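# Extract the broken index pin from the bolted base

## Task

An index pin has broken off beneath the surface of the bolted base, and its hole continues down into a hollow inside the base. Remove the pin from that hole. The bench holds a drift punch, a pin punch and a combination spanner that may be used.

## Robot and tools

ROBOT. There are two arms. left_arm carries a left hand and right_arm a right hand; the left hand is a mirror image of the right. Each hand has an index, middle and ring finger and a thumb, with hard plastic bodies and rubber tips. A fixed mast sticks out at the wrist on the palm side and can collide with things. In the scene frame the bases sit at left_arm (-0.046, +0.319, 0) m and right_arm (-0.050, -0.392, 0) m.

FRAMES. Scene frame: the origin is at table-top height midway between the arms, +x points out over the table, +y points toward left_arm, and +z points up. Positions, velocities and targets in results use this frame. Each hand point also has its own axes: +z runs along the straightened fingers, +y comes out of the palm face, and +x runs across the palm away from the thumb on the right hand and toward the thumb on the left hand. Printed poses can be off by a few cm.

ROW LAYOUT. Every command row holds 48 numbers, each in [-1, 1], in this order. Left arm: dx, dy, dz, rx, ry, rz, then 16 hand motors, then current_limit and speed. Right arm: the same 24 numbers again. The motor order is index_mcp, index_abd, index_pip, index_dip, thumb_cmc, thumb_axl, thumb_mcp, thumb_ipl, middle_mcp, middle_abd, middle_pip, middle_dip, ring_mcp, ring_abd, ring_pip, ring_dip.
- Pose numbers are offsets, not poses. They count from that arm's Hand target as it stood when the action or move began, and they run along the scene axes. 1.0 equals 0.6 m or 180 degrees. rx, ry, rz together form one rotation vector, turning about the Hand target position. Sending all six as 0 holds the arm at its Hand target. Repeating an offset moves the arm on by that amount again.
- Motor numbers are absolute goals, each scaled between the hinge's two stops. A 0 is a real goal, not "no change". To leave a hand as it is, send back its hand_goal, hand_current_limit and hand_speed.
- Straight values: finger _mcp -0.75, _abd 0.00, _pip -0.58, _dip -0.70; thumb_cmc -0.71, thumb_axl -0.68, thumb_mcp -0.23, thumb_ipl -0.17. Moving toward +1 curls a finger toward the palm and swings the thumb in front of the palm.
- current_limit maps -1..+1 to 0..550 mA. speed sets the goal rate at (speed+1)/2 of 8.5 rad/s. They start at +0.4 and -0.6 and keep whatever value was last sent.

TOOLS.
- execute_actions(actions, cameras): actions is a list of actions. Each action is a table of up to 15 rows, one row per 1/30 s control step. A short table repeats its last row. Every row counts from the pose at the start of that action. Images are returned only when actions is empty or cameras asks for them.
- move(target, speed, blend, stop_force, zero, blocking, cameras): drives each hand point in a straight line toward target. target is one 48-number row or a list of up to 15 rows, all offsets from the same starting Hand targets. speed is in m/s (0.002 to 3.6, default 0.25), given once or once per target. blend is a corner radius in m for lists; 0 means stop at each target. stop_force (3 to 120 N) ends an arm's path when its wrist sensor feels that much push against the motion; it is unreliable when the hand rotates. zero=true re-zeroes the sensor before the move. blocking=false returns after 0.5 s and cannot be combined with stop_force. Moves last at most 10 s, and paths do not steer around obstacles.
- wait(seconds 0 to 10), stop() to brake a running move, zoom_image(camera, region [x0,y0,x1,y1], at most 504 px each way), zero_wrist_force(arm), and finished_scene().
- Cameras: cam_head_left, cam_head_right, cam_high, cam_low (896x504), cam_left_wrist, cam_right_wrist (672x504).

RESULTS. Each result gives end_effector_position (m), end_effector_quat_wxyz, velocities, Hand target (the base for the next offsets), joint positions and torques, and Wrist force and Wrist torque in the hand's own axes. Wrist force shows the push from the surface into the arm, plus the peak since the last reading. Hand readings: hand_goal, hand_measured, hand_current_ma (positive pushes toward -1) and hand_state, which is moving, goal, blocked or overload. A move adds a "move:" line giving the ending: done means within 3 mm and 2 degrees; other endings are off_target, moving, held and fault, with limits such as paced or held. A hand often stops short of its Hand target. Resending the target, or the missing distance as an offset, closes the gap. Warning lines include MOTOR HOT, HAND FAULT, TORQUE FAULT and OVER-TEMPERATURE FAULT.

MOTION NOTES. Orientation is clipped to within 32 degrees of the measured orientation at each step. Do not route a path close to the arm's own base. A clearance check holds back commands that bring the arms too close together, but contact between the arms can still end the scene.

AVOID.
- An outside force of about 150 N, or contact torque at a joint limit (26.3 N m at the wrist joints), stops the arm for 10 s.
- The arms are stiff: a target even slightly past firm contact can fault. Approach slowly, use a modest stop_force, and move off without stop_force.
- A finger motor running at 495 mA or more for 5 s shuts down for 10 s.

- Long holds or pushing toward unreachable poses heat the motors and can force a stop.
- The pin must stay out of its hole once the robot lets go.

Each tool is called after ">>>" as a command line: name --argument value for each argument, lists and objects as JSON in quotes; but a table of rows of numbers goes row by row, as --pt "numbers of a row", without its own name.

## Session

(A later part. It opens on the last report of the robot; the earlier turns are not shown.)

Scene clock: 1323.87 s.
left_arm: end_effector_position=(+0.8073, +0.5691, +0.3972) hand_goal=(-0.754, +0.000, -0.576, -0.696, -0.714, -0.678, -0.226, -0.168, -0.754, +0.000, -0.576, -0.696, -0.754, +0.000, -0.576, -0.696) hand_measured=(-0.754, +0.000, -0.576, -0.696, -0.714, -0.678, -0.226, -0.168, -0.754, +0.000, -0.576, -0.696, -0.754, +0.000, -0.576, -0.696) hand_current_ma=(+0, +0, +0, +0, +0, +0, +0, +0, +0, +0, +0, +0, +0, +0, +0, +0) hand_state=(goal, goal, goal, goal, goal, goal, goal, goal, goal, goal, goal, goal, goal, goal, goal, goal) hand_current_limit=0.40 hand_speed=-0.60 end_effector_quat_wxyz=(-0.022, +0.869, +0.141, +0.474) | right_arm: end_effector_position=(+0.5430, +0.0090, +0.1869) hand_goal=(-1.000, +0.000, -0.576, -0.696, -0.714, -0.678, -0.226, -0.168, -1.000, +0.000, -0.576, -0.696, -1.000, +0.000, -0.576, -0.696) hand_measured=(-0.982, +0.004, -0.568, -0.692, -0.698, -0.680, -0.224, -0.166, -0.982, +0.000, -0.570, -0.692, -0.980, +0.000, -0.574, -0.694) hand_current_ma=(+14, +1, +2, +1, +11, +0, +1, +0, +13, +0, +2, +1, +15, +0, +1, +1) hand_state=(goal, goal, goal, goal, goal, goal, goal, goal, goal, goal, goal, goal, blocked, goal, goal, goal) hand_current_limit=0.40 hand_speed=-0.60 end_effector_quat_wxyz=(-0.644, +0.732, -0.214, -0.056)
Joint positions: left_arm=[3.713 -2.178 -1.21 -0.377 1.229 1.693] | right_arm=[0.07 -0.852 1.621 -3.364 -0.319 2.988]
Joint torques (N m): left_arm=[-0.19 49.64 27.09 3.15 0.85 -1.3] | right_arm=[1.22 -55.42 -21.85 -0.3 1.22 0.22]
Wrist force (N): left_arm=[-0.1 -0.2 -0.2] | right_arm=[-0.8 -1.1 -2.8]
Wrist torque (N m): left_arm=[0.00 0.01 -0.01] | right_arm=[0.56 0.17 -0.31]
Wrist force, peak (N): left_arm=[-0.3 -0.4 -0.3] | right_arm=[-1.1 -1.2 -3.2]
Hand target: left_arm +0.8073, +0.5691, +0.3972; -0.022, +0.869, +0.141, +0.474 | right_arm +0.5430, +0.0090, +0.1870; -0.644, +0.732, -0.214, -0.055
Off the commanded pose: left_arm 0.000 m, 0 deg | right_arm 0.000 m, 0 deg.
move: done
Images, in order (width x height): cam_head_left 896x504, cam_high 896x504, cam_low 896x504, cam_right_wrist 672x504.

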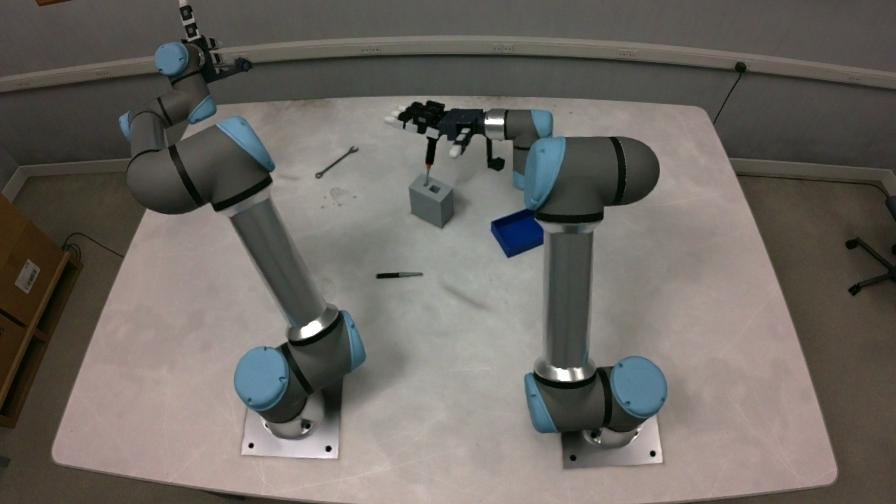

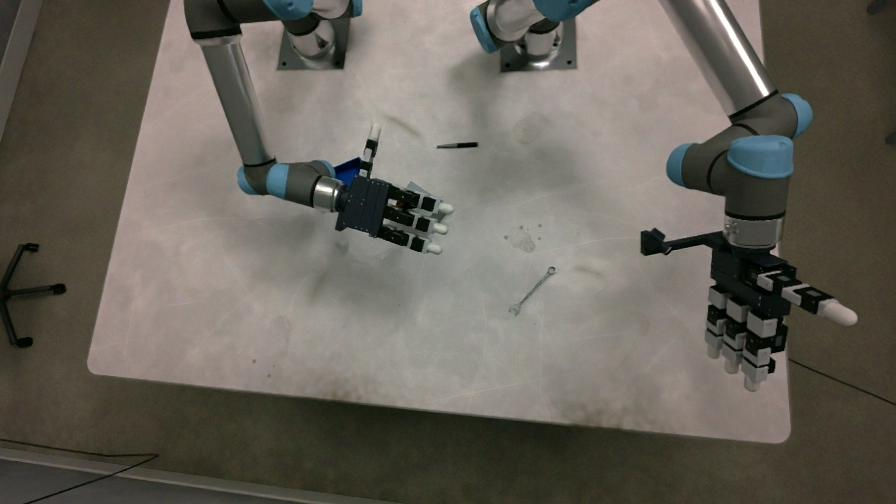

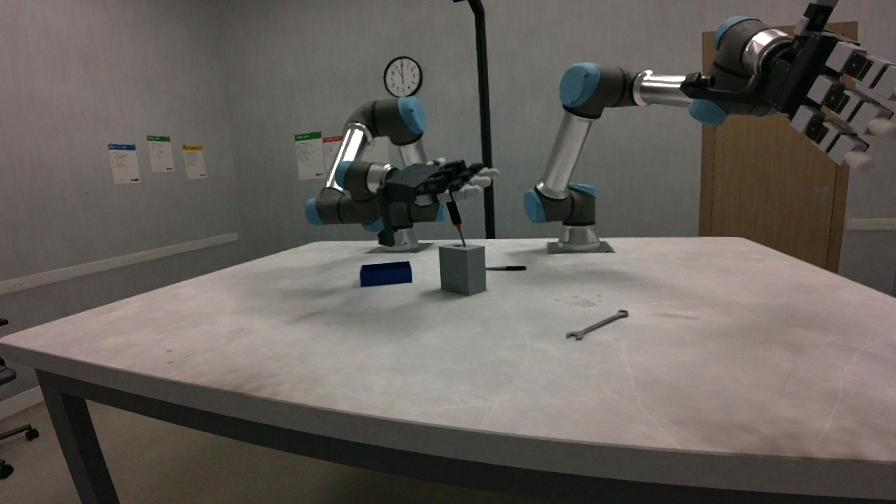

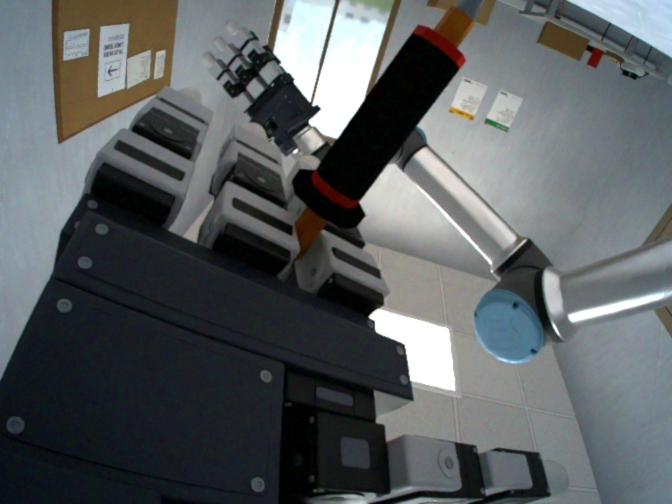

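>>> move --target '[0,0,0,0,0,0,-0.754,0,-0.576,-0.696,-0.714,-0.678,-0.226,-0.168,-0.754,0,-0.576,-0.696,-0.754,0,-0.576,-0.696,0.4,-0.6, -0.0408,0.03,0.0137,-0.0733,-0.0997,0,-1,0.0,-0.576,-0.696,-0.714,-0.678,-0.226,-0.168,-1,0.0,-0.576,-0.696,-1,0,-0.576,-0.696,0.4,-0.6]' --speed 0.03 --cameras '["cam_head_left","cam_high","cam_low","cam_right_wrist"]'

>>> zoom_image --camera "cam_high" --region '[380, 170, 440, 230]'

>>> zoom_image --camera "cam_low" --region '[400, 160, 500, 260]'

>>> zoom_image --camera "cam_right_wrist" --region '[200, 120, 400, 320]'

>>> zoom_image --camera "cam_head_left" --region '[380, 90, 480, 190]'

Scene clock: 1349.77 s.
left_arm: end_effector_position=(+0.8073, +0.5691, +0.3972) hand_goal=(-0.754, +0.000, -0.576, -0.696, -0.714, -0.678, -0.226, -0.168, -0.754, +0.000, -0.576, -0.696, -0.754, +0.000, -0.576, -0.696) hand_measured=(-0.754, +0.000, -0.576, -0.696, -0.714, -0.678, -0.226, -0.168, -0.754, +0.000, -0.576, -0.696, -0.754, +0.000, -0.576, -0.696) hand_current_ma=(+0, +0, +0, +0, +0, +0, +0, +0, +0, +0, +0, +0, +0, +0, +0, +0) hand_state=(goal, goal, goal, goal, goal, goal, goal, goal, goal, goal, goal, goal, goal, goal, goal, goal) hand_current_limit=0.40 hand_speed=-0.60 end_effector_quat_wxyz=(-0.022, +0.869, +0.141, +0.474) | right_arm: end_effector_position=(+0.5185, +0.0270, +0.1953) hand_goal=(-1.000, +0.000, -0.576, -0.696, -0.714, -0.678, -0.226, -0.168, -1.000, +0.000, -0.576, -0.696, -1.000, +0.000, -0.576, -0.696) hand_measured=(-0.982, +0.002, -0.568, -0.692, -0.698, -0.680, -0.224, -0.166, -0.982, +0.000, -0.570, -0.692, -0.980, +0.000, -0.574, -0.694) hand_current_ma=(+14, +0, +2, +1, +11, +0, +1, +0, +13, +0, +2, +1, +15, +0, +1, +1) hand_state=(goal, goal, goal, goal, goal, goal, goal, goal, goal, goal, goal, goal, blocked, goal, goal, goal) hand_current_limit=0.40 hand_speed=-0.60 end_effector_quat_wxyz=(-0.582, +0.801, -0.116, +0.084) end_effector_velocity=(-0.001, +0.000, +0.000) end_effector_angular_velocity=(+0.004, +0.006, +0.002)
Joint positions: left_arm=[3.713 -2.178 -1.21 -0.377 1.229 1.693] | right_arm=[0.165 -1.038 1.769 -3.24 -0.55 2.584]
Joint velocities: left_arm=[within noise] | right_arm=[-0.001 0 0.001 0 0.005 0.005]
Joint torques (N m): left_arm=[1.1 49.87 26.49 3.16 0.77 -1.53] | right_arm=[-5.97 -32.52 -19.3 -0.92 2.55 1.7]
Wrist force (N): left_arm=[-0.3 0.0 -0.3] | right_arm=[-0.2 -1.6 -2.6]
Wrist torque (N m): left_arm=[0.03 0.03 -0.02] | right_arm=[0.46 0.15 -0.06]
Wrist force, peak (N): left_arm=[-0.3 -0.1 -0.4] | right_arm=[-0.1 -2.1 -3.0]
Hand target: left_arm +0.8073, +0.5691, +0.3972; -0.022, +0.869, +0.141, +0.474 | right_arm +0.5186, +0.0270, +0.1953; -0.582, +0.801, -0.116, +0.084
Off the commanded pose: left_arm 0.000 m, 0 deg | right_arm 0.000 m, 0 deg.
move: done
Images, in order (width x height): cam_head_left 896x504, cam_high 896x504, cam_low 896x504, cam_right_wrist 672x504.

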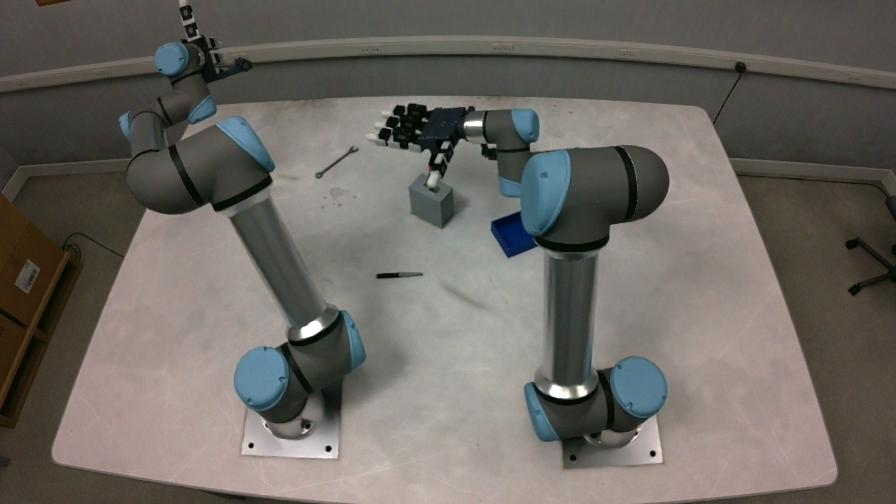

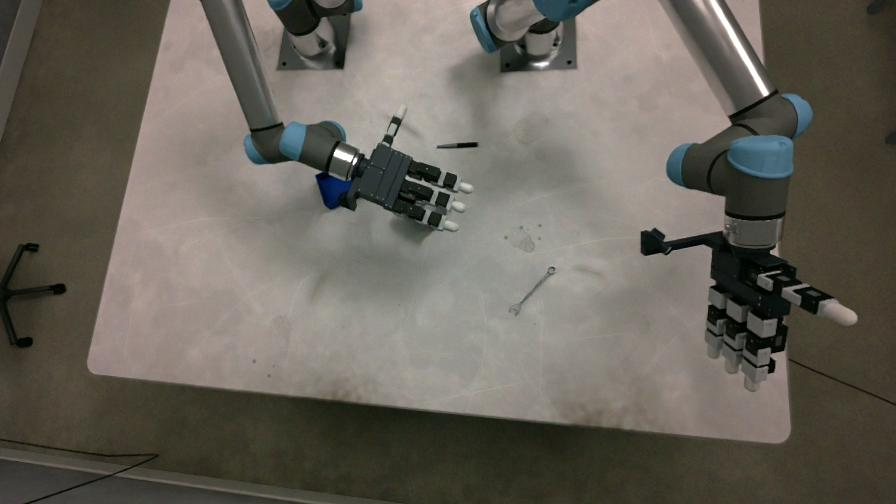

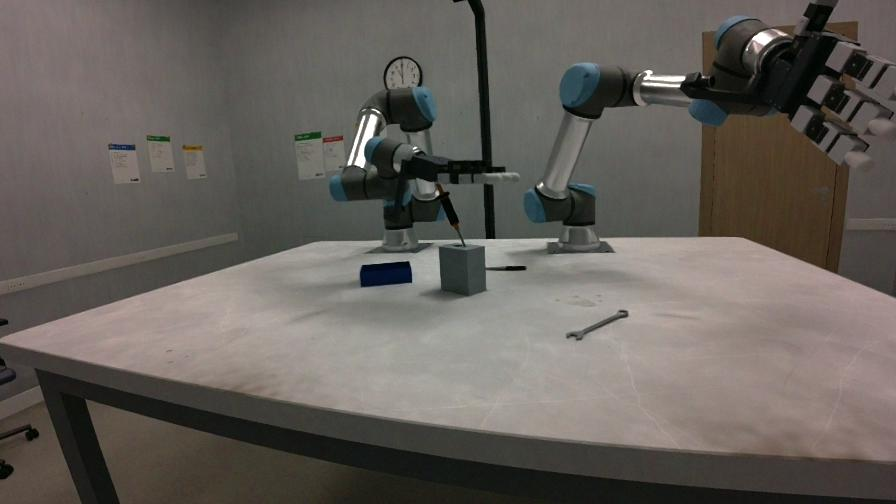

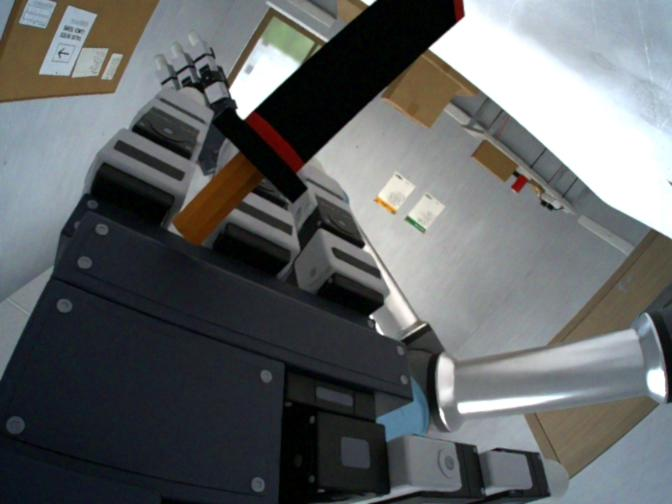

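Scaled by 8.400 from the camera's 896x504 image, which has a finer 1280x720 frame.

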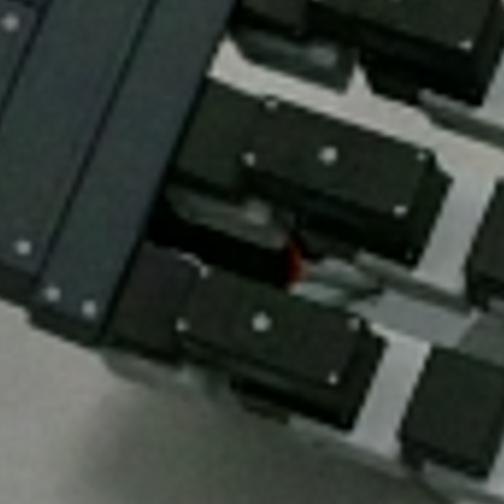

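Scaled by 5.040 from the camera's 896x504 image, which has a finer 1280x720 frame.

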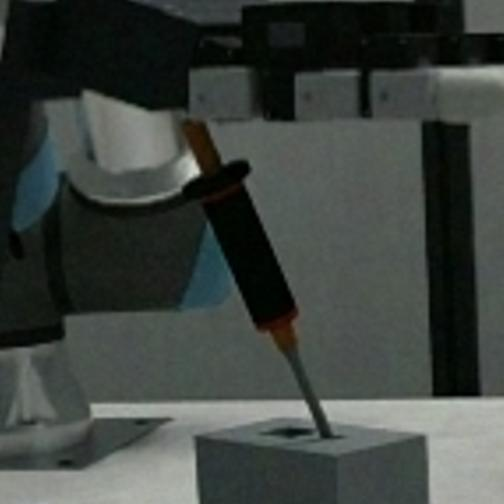

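Scaled by 2.520 from the camera's 672x504 image, which has a finer 960x720 frame.

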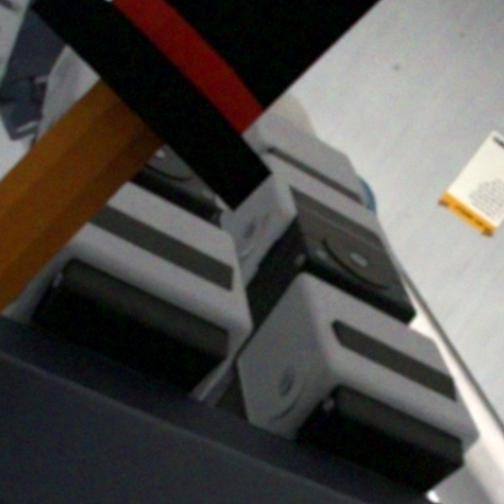

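Scaled by 5.040 from the camera's 896x504 image, which has a finer 1280x720 frame.

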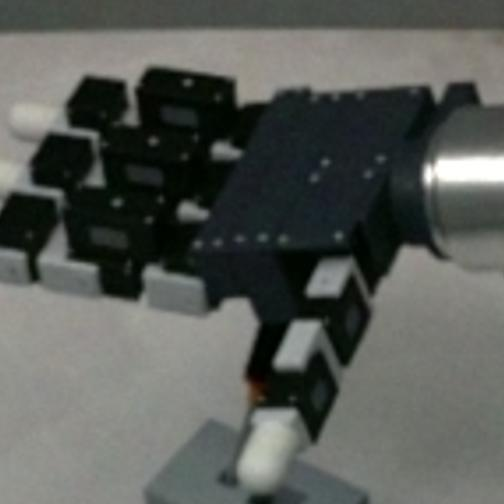

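>>> move --target '[0,0,0,0,0,0,-0.754,0,-0.576,-0.696,-0.714,-0.678,-0.226,-0.168,-0.754,0,-0.576,-0.696,-0.754,0,-0.576,-0.696,0.4,-0.6, 0,0,0.133,0,0,0,-1,0.0,-0.576,-0.696,-0.714,-0.678,-0.226,-0.168,-1,0.0,-0.576,-0.696,-1,0,-0.576,-0.696,0.4,-0.6]' --speed 0.05 --cameras '["cam_head_left","cam_high","cam_low","cam_right_wrist"]'

>>> zoom_image --camera "cam_high" --region '[370, 160, 440, 230]'

>>> zoom_image --camera "cam_low" --region '[420, 170, 510, 260]'

>>> zoom_image --camera "cam_head_left" --region '[390, 80, 490, 200]'

Scene clock: 1366.03 s.
left_arm: end_effector_position=(+0.8073, +0.5691, +0.3972) hand_goal=(-0.754, +0.000, -0.576, -0.696, -0.714, -0.678, -0.226, -0.168, -0.754, +0.000, -0.576, -0.696, -0.754, +0.000, -0.576, -0.696) hand_measured=(-0.754, +0.000, -0.576, -0.696, -0.714, -0.678, -0.226, -0.168, -0.754, +0.000, -0.576, -0.696, -0.754, +0.000, -0.576, -0.696) hand_current_ma=(+0, +0, +0, +0, +0, +0, +0, +0, +0, +0, +0, +0, +0, +0, +0, +0) hand_state=(goal, goal, goal, goal, goal, goal, goal, goal, goal, goal, goal, goal, goal, goal, goal, goal) hand_current_limit=0.40 hand_speed=-0.60 end_effector_quat_wxyz=(-0.022, +0.869, +0.141, +0.474) | right_arm: end_effector_position=(+0.5186, +0.0270, +0.2753) hand_goal=(-1.000, +0.000, -0.576, -0.696, -0.714, -0.678, -0.226, -0.168, -1.000, +0.000, -0.576, -0.696, -1.000, +0.000, -0.576, -0.696) hand_measured=(-0.982, +0.002, -0.568, -0.692, -0.698, -0.680, -0.224, -0.166, -0.982, +0.000, -0.570, -0.692, -0.980, +0.000, -0.574, -0.694) hand_current_ma=(+14, +0, +2, +1, +11, +0, +1, +0, +13, +0, +2, +1, +15, +0, +1, +1) hand_state=(goal, goal, goal, goal, goal, goal, goal, goal, goal, goal, goal, goal, blocked, goal, goal, goal) hand_current_limit=0.40 hand_speed=-0.60 end_effector_quat_wxyz=(-0.582, +0.800, -0.116, +0.084) end_effector_velocity=(-0.001, +0.000, -0.003) end_effector_angular_velocity=(+0.000, +0.001, +0.000)
Joint positions: left_arm=[3.713 -2.178 -1.21 -0.377 1.229 1.693] | right_arm=[0.165 -1.151 1.698 -3.057 -0.55 2.584]
Joint velocities: left_arm=[within noise] | right_arm=[0 0.002 0.004 -0.005 0 0]
Joint torques (N m): left_arm=[1.54 50.29 26.47 3.23 1.02 -1.39] | right_arm=[-7.71 -28.08 -8.39 -3.42 1.86 -1.89]
Wrist force (N): left_arm=[-0.2 0.0 -0.2] | right_arm=[-0.2 -1.7 -2.7]
Wrist torque (N m): left_arm=[0.02 0.03 -0.02] | right_arm=[0.49 0.18 -0.09]
Wrist force, peak (N): left_arm=[-0.2 -0.1 -0.5] | right_arm=[-0.4 -2.5 -2.9]
Hand target: left_arm +0.8073, +0.5691, +0.3972; -0.022, +0.869, +0.141, +0.474 | right_arm +0.5186, +0.0270, +0.2751; -0.582, +0.801, -0.116, +0.084
Off the commanded pose: left_arm 0.000 m, 0 deg | right_arm 0.000 m, 0 deg.
move: done
Images, in order (width x height): cam_head_left 896x504, cam_high 896x504, cam_low 896x504, cam_right_wrist 672x504.

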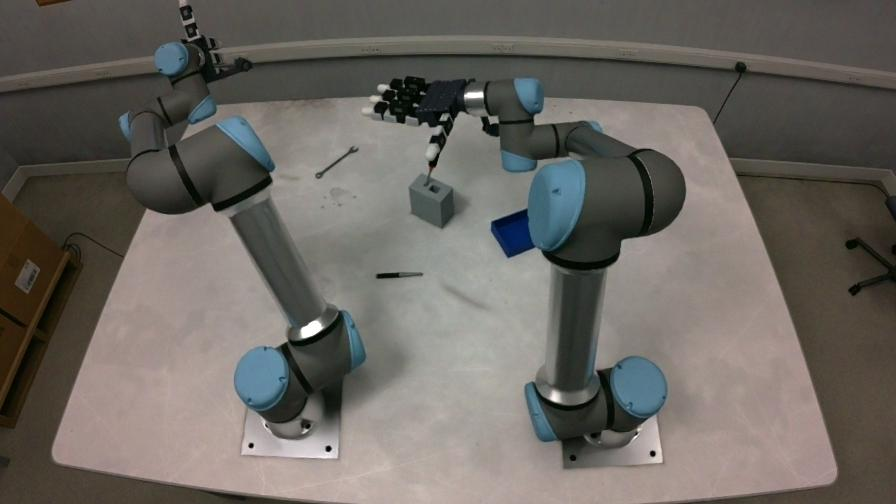

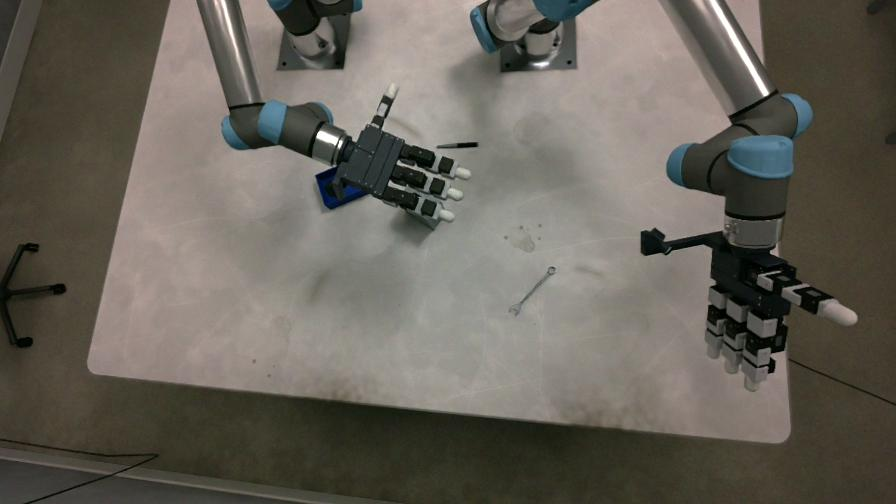

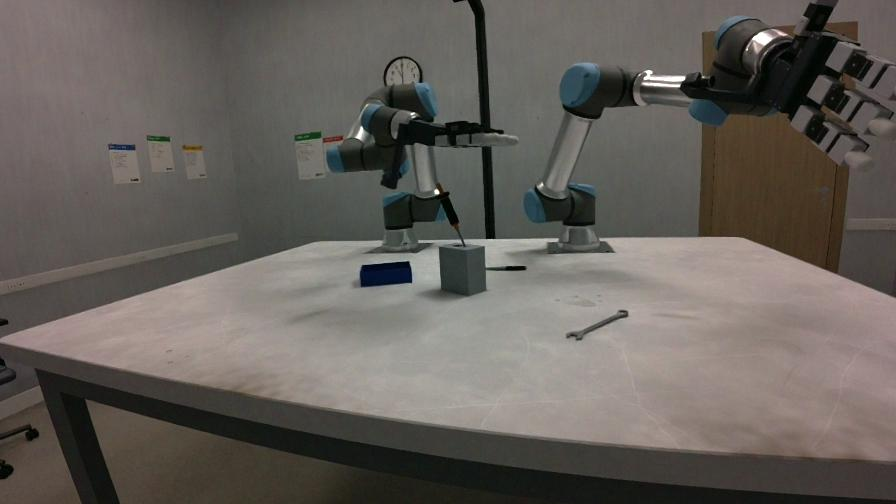

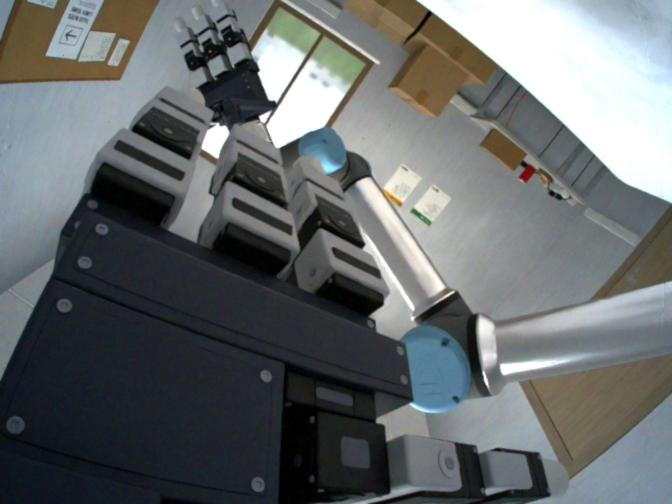

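Scaled by 7.200 from the camera's 896x504 image, which has a finer 1280x720 frame.

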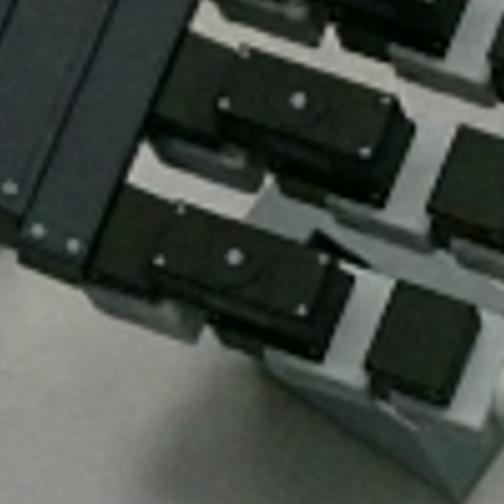

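Scaled by 5.600 from the camera's 896x504 image, which has a finer 1280x720 frame.

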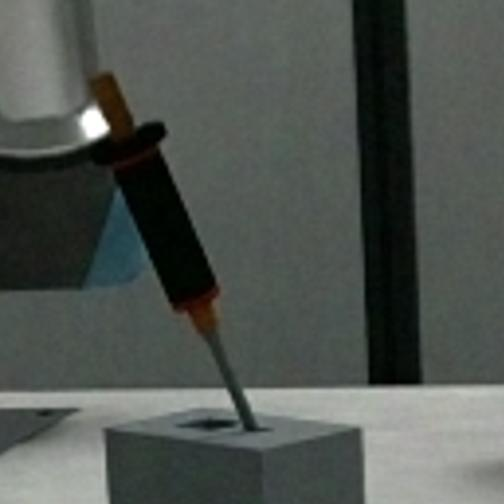

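Scaled by 4.200 from the camera's 896x504 image, which has a finer 1280x720 frame.

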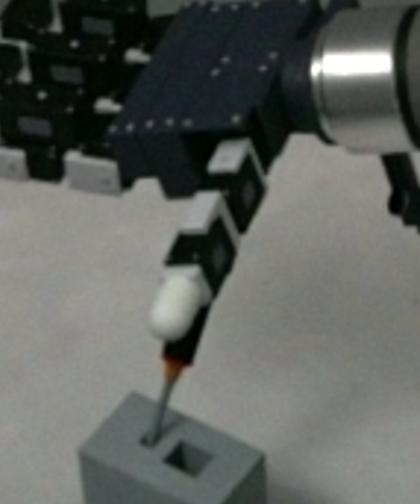

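>>> move --target '[0,0,0,0,0,0,-0.754,0,-0.576,-0.696,-0.714,-0.678,-0.226,-0.168,-0.754,0,-0.576,-0.696,-0.754,0,-0.576,-0.696,0.4,-0.6, -0.2,0.0,0.133,0,0,0,-0.754,0.0,-0.576,-0.696,-0.714,-0.678,-0.226,-0.168,-0.754,0.0,-0.576,-0.696,-0.754,0,-0.576,-0.696,0.4,-0.6]' --speed 0.2 --cameras '["cam_head_left","cam_high","cam_low"]'

>>> zoom_image --camera "cam_high" --region '[370, 160, 440, 230]'

>>> zoom_image --camera "cam_head_left" --region '[390, 100, 480, 210]'

Scene clock: 1390.33 s.
left_arm: end_effector_position=(+0.8073, +0.5691, +0.3972) hand_goal=(-0.754, +0.000, -0.576, -0.696, -0.714, -0.678, -0.226, -0.168, -0.754, +0.000, -0.576, -0.696, -0.754, +0.000, -0.576, -0.696) hand_measured=(-0.754, +0.000, -0.576, -0.696, -0.714, -0.678, -0.226, -0.168, -0.754, +0.000, -0.576, -0.696, -0.754, +0.000, -0.576, -0.696) hand_current_ma=(+0, +0, +0, +0, +0, +0, +0, +0, +0, +0, +0, +0, +0, +0, +0, +0) hand_state=(goal, goal, goal, goal, goal, goal, goal, goal, goal, goal, goal, goal, goal, goal, goal, goal) hand_current_limit=0.40 hand_speed=-0.60 end_effector_quat_wxyz=(-0.022, +0.869, +0.141, +0.474) | right_arm: end_effector_position=(+0.3986, +0.0270, +0.3547) hand_goal=(-0.754, +0.000, -0.576, -0.696, -0.714, -0.678, -0.226, -0.168, -0.754, +0.000, -0.576, -0.696, -0.754, +0.000, -0.576, -0.696) hand_measured=(-0.746, +0.002, -0.568, -0.692, -0.698, -0.680, -0.224, -0.166, -0.746, +0.000, -0.570, -0.692, -0.746, +0.000, -0.574, -0.694) hand_current_ma=(+3, +0, +2, +1, +11, +0, +1, +0, +3, +0, +2, +1, +3, +0, +1, +1) hand_state=(goal, goal, goal, goal, goal, goal, goal, goal, goal, goal, goal, goal, goal, goal, goal, goal) hand_current_limit=0.40 hand_speed=-0.60 end_effector_quat_wxyz=(-0.582, +0.801, -0.116, +0.084)
Joint positions: left_arm=[3.713 -2.178 -1.21 -0.377 1.229 1.693] | right_arm=[0.21 -1.471 1.896 -2.974 -0.587 2.632]
Joint torques (N m): left_arm=[1.01 50.73 26.33 3.1 0.69 -1.69] | right_arm=[-8.31 -36.96 -33.43 -2.95 1.84 -1.45]
Wrist force (N): left_arm=[-0.2 0.0 -0.1] | right_arm=[0.3 -2.3 -2.9]
Wrist torque (N m): left_arm=[0.01 0.02 -0.02] | right_arm=[0.40 0.13 -0.12]
Wrist force, peak (N): left_arm=[-0.2 -0.2 -0.5] | right_arm=[-1.2 -3.3 -3.2]
Hand target: left_arm +0.8073, +0.5691, +0.3972; -0.022, +0.869, +0.141, +0.474 | right_arm +0.3986, +0.0270, +0.3549; -0.582, +0.801, -0.116, +0.084
Off the commanded pose: left_arm 0.000 m, 0 deg | right_arm 0.000 m, 0 deg.
move: done
Images, in order (width x height): cam_head_left 896x504, cam_high 896x504, cam_low 896x504.

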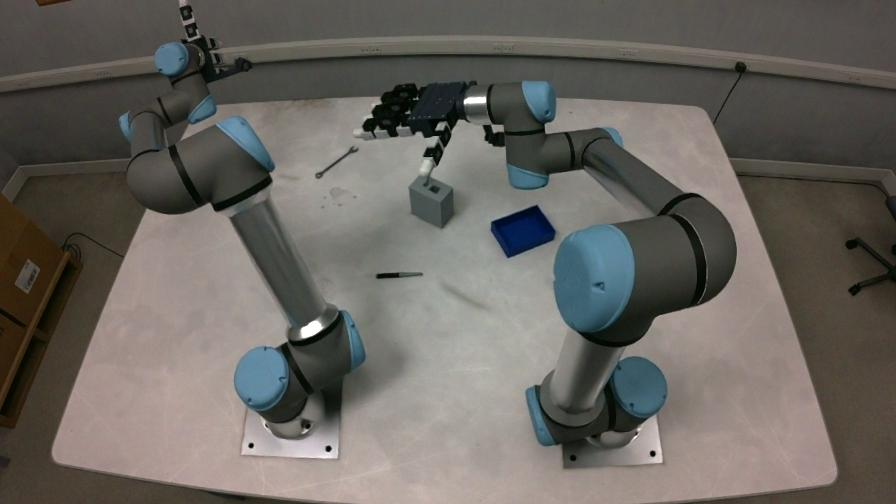

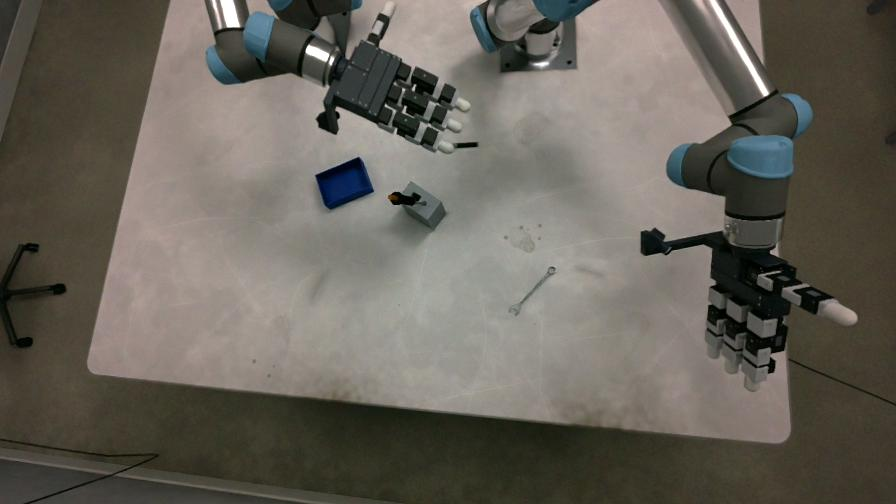

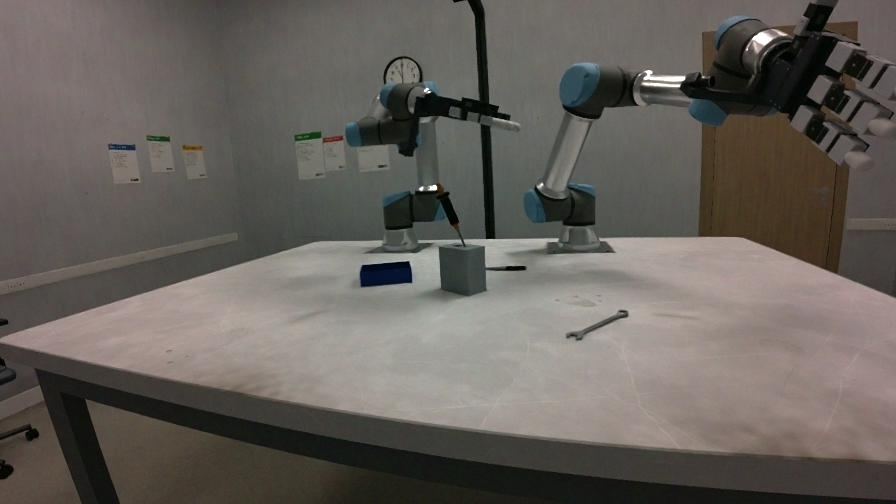

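Scaled by 7.200 from the camera's 896x504 image, which has a finer 1280x720 frame.

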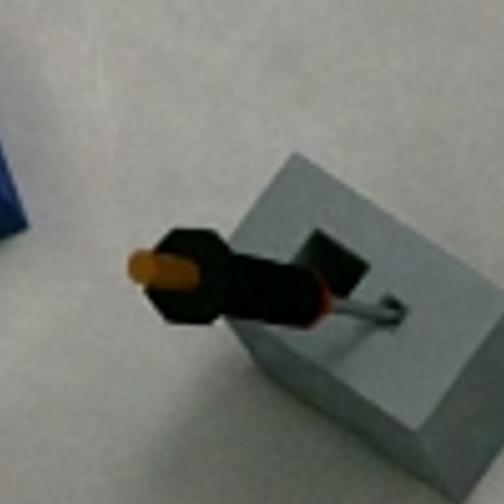

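Scaled by 4.582 from the camera's 896x504 image, which has a finer 1280x720 frame.

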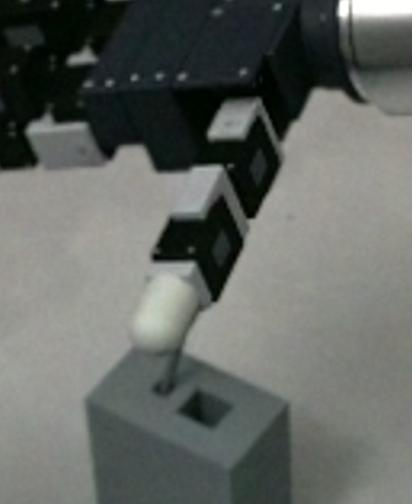

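>>> move --pt "0 0 0 0 0 0 -0.754 0 -0.576 -0.696 -0.714 -0.678 -0.226 -0.168 -0.754 0 -0.576 -0.696 -0.754 0 -0.576 -0.696 0.4 -0.6 0.2887 0.0447 0.0752 0.2096 0.0336 -0.0205 -0.9 0.0 -0.576 -0.696 -0.714 -0.678 -0.226 -0.168 -0.9 0.0 -0.576 -0.696 -0.9 0 -0.576 -0.696 0.4 -0.6" --pt "0 0 0 0 0 0 -0.754 0 -0.576 -0.696 -0.714 -0.678 -0.226 -0.168 -0.754 0 -0.576 -0.696 -0.754 0 -0.576 -0.696 0.4 -0.6 0.2887 0.0447 -0.114 0.2096 0.0336 -0.0205 -0.9 0.0 -0.576 -0.696 -0.714 -0.678 -0.226 -0.168 -0.9 0.0 -0.576 -0.696 -0.9 0 -0.576 -0.696 0.4 -0.6" --speed '[0.15,0.08]' --cameras '["all"]'

>>> zoom_image --camera "cam_low" --region '[380, 120, 520, 260]'

>>> zoom_image --camera "cam_head_left" --region '[370, 60, 500, 190]'

Scene clock: 1425.00 s.
left_arm: end_effector_position=(+0.8073, +0.5691, +0.3972) hand_goal=(-0.754, +0.000, -0.576, -0.696, -0.714, -0.678, -0.226, -0.168, -0.754, +0.000, -0.576, -0.696, -0.754, +0.000, -0.576, -0.696) hand_measured=(-0.754, +0.000, -0.576, -0.696, -0.714, -0.678, -0.226, -0.168, -0.754, +0.000, -0.576, -0.696, -0.754, +0.000, -0.576, -0.696) hand_current_ma=(+0, +0, +0, +0, +0, +0, +0, +0, +0, +0, +0, +0, +0, +0, +0, +0) hand_state=(goal, goal, goal, goal, goal, goal, goal, goal, goal, goal, goal, goal, goal, goal, goal, goal) hand_current_limit=0.40 hand_speed=-0.60 end_effector_quat_wxyz=(-0.022, +0.869, +0.141, +0.474) | right_arm: end_effector_position=(+0.5717, +0.0538, +0.2863) hand_goal=(-0.900, +0.000, -0.576, -0.696, -0.714, -0.678, -0.226, -0.168, -0.900, +0.000, -0.576, -0.696, -0.900, +0.000, -0.576, -0.696) hand_measured=(-0.882, +0.002, -0.568, -0.692, -0.698, -0.680, -0.226, -0.166, -0.882, +0.000, -0.570, -0.692, -0.882, +0.000, -0.574, -0.694) hand_current_ma=(+13, +0, +2, +1, +11, +0, +0, +0, +12, +0, +2, +1, +14, +0, +1, +1) hand_state=(goal, goal, goal, goal, goal, goal, goal, goal, goal, goal, goal, goal, goal, goal, goal, goal) hand_current_limit=0.40 hand_speed=-0.60 end_effector_quat_wxyz=(+0.799, -0.569, +0.193, -0.019)
Joint positions: left_arm=[3.713 -2.178 -1.21 -0.377 1.229 1.693] | right_arm=[0.111 -0.676 1.267 -4.306 -0.54 3.951]
Joint torques (N m): left_arm=[1.22 50.19 24.6 3.26 1 -1.25] | right_arm=[5.59 -62.29 -30.24 2.46 -2.18 2.01]
Wrist force (N): left_arm=[-0.2 -0.1 -0.2] | right_arm=[-0.5 -1.6 -2.0]
Wrist torque (N m): left_arm=[0.01 0.03 -0.02] | right_arm=[0.46 0.19 -0.14]
Wrist force, peak (N): left_arm=[-0.2 0.1 -0.5] | right_arm=[-0.1 -2.7 -3.0]
Hand target: left_arm +0.8073, +0.5691, +0.3972; -0.022, +0.869, +0.141, +0.474 | right_arm +0.5718, +0.0538, +0.2865; +0.799, -0.569, +0.193, -0.019
Off the commanded pose: left_arm 0.000 m, 0 deg | right_arm 0.000 m, 0 deg.
move: done

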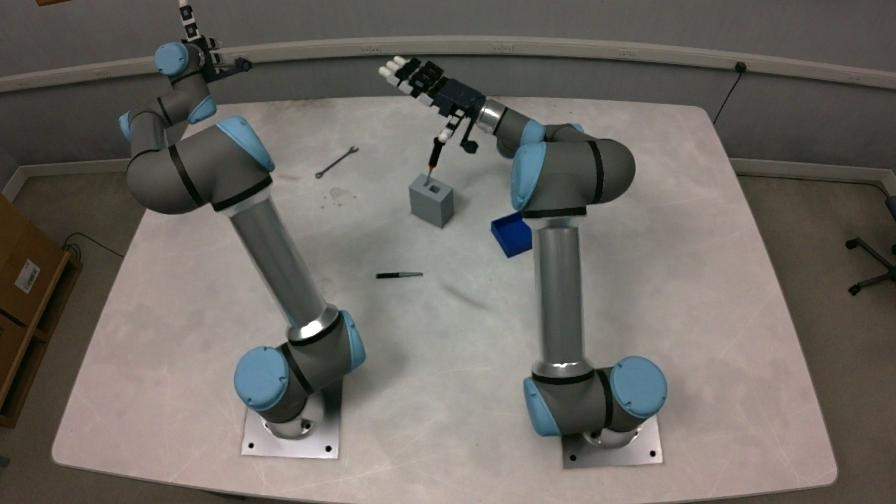

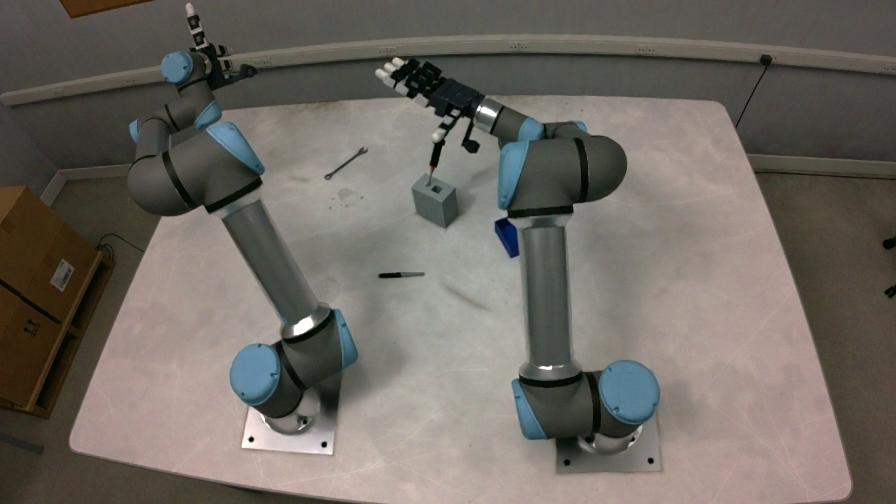

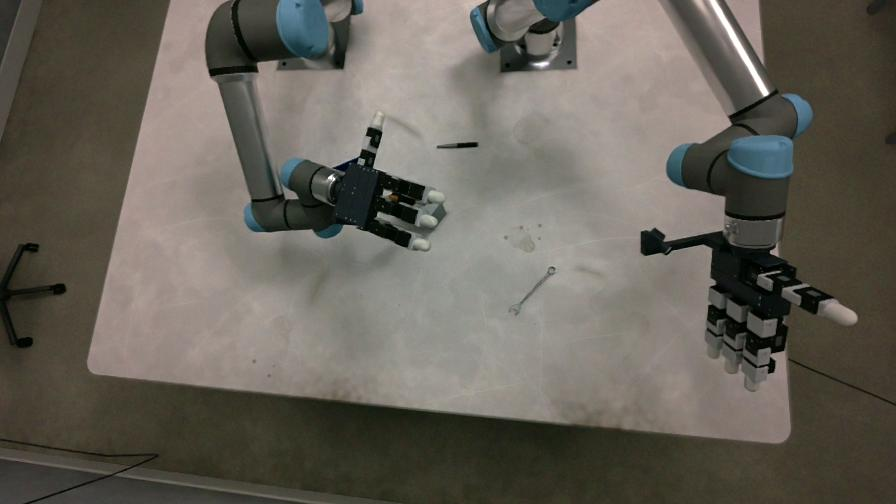

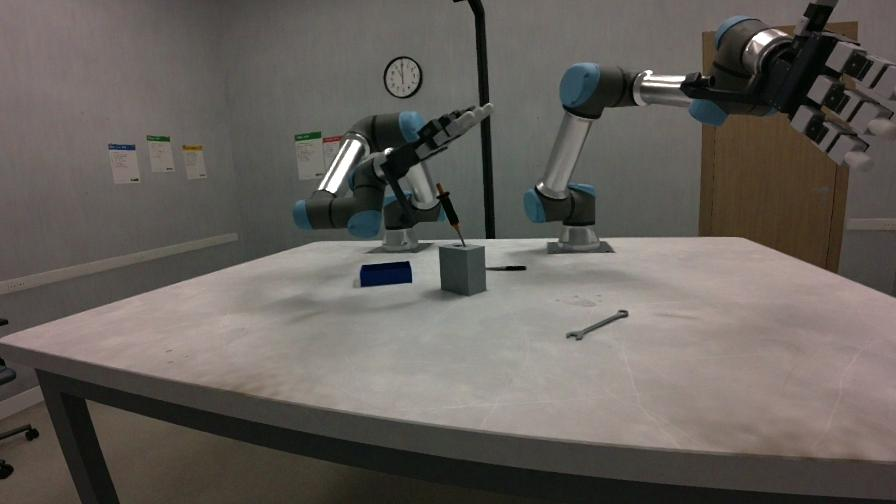

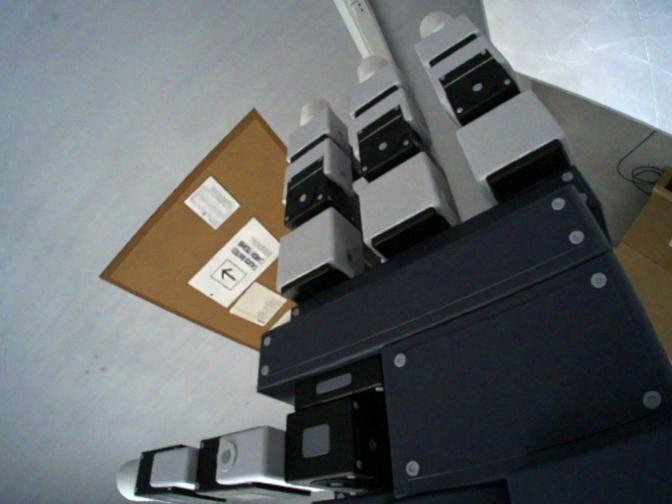

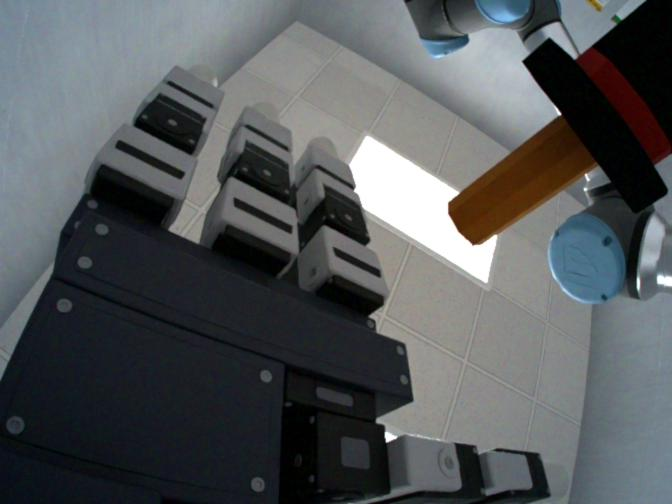

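Scaled by 3.600 from the camera's 896x504 image, which has a finer 1280x720 frame.

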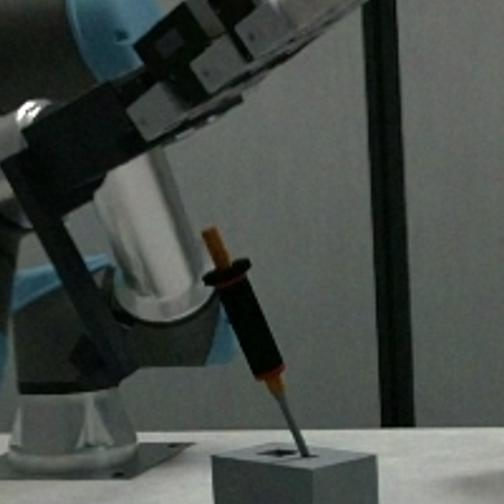

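Scaled by 3.877 from the camera's 896x504 image, which has a finer 1280x720 frame.

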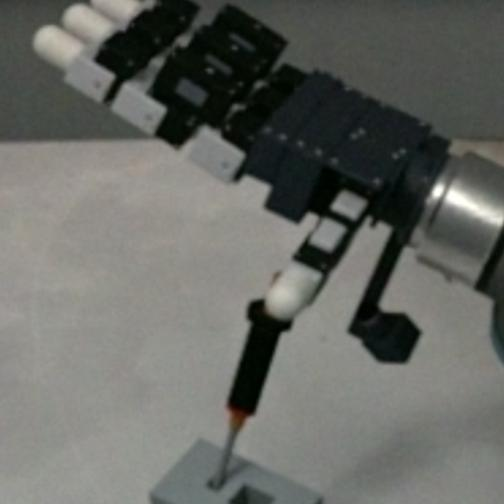

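>>> move --target '[0,0,0,0,0,0,-0.754,0,-0.576,-0.696,-0.714,-0.678,-0.226,-0.168,-0.754,0,-0.576,-0.696,-0.754,0,-0.576,-0.696,0.4,-0.6, -0.0142,0.0266,-0.0687,0,0,0,-0.9,0.0,-0.576,-0.696,-0.714,-0.678,-0.226,-0.168,-0.9,0.0,-0.576,-0.696,-0.9,0,-0.576,-0.696,0.4,-0.6]' --speed 0.05 --stop_force 4 --cameras '["cam_low","cam_right_wrist"]'

>>> zoom_image --camera "cam_low" --region '[380, 120, 520, 260]'

Scene clock: 1453.83 s.
left_arm: end_effector_position=(+0.8073, +0.5691, +0.3972) hand_goal=(-0.754, +0.000, -0.576, -0.696, -0.714, -0.678, -0.226, -0.168, -0.754, +0.000, -0.576, -0.696, -0.754, +0.000, -0.576, -0.696) hand_measured=(-0.754, +0.000, -0.576, -0.696, -0.714, -0.678, -0.226, -0.168, -0.754, +0.000, -0.576, -0.696, -0.754, +0.000, -0.576, -0.696) hand_current_ma=(+0, +0, +0, +0, +0, +0, +0, +0, +0, +0, +0, +0, +0, +0, +0, +0) hand_state=(goal, goal, goal, goal, goal, goal, goal, goal, goal, goal, goal, goal, goal, goal, goal, goal) hand_current_limit=0.40 hand_speed=-0.60 end_effector_quat_wxyz=(-0.022, +0.869, +0.141, +0.474) | right_arm: end_effector_position=(+0.5633, +0.0698, +0.2452) hand_goal=(-0.900, +0.000, -0.576, -0.696, -0.714, -0.678, -0.226, -0.168, -0.900, +0.000, -0.576, -0.696, -0.900, +0.000, -0.576, -0.696) hand_measured=(-0.882, +0.002, -0.568, -0.692, -0.698, -0.680, -0.226, -0.166, -0.884, +0.000, -0.570, -0.692, -0.882, +0.000, -0.574, -0.694) hand_current_ma=(+12, +0, +2, +1, +10, +0, +0, +0, +12, +0, +2, +1, +13, +0, +1, +1) hand_state=(goal, goal, goal, goal, goal, goal, goal, goal, goal, goal, goal, goal, goal, goal, goal, goal) hand_current_limit=0.40 hand_speed=-0.60 end_effector_quat_wxyz=(+0.799, -0.569, +0.193, -0.019)
Joint positions: left_arm=[3.713 -2.178 -1.21 -0.377 1.229 1.693] | right_arm=[0.139 -0.624 1.293 -4.36 -0.564 3.922]
Joint torques (N m): left_arm=[0.93 48.1 26.66 3.38 0.36 -1.32] | right_arm=[-8.9 -62.75 -30.34 1.97 0.29 1.96]
Wrist force (N): left_arm=[-0.3 -0.2 -0.3] | right_arm=[-0.6 -1.7 -2.1]
Wrist torque (N m): left_arm=[0.01 0.03 -0.02] | right_arm=[0.46 0.18 -0.12]
Wrist force, peak (N): left_arm=[-0.2 -0.2 -0.4] | right_arm=[-0.4 -2.9 -1.9]
Hand target: left_arm +0.8073, +0.5691, +0.3972; -0.022, +0.869, +0.141, +0.474 | right_arm +0.5633, +0.0698, +0.2452; +0.799, -0.569, +0.193, -0.019
Off the commanded pose: left_arm 0.000 m, 0 deg | right_arm 0.000 m, 0 deg.
move: done
Images, in order (width x height): cam_low 896x504, cam_right_wrist 672x504.

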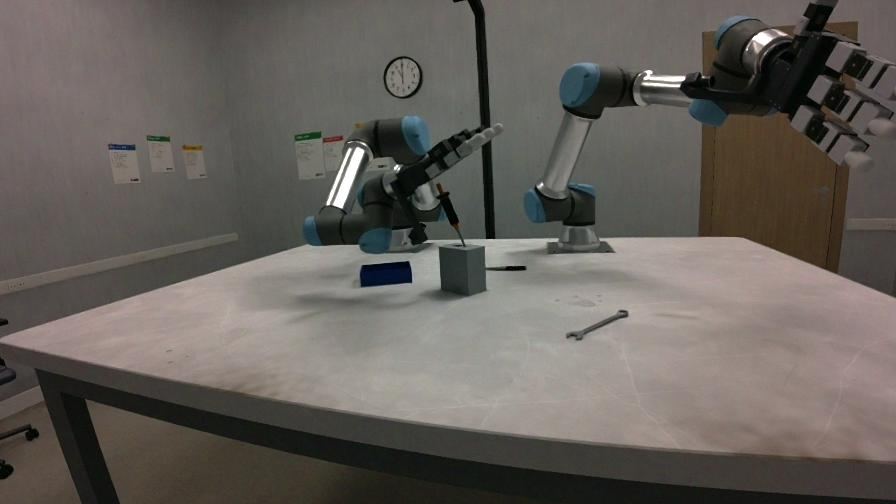

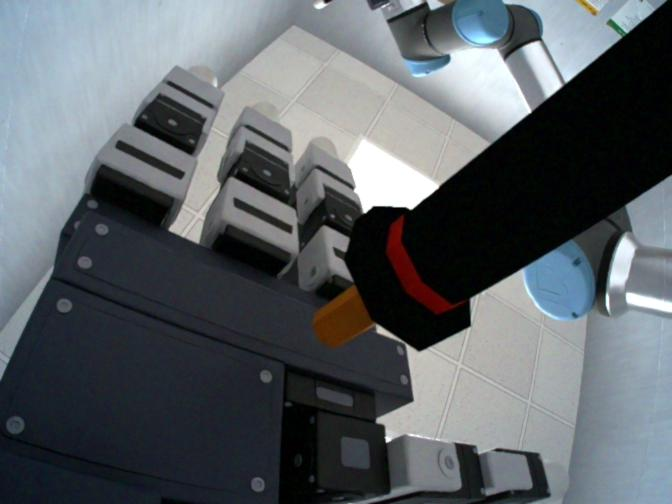

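Scaled by 3.600 from the camera's 896x504 image, which has a finer 1280x720 frame.

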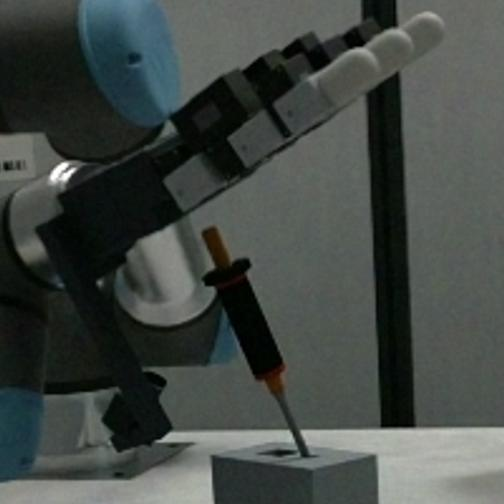

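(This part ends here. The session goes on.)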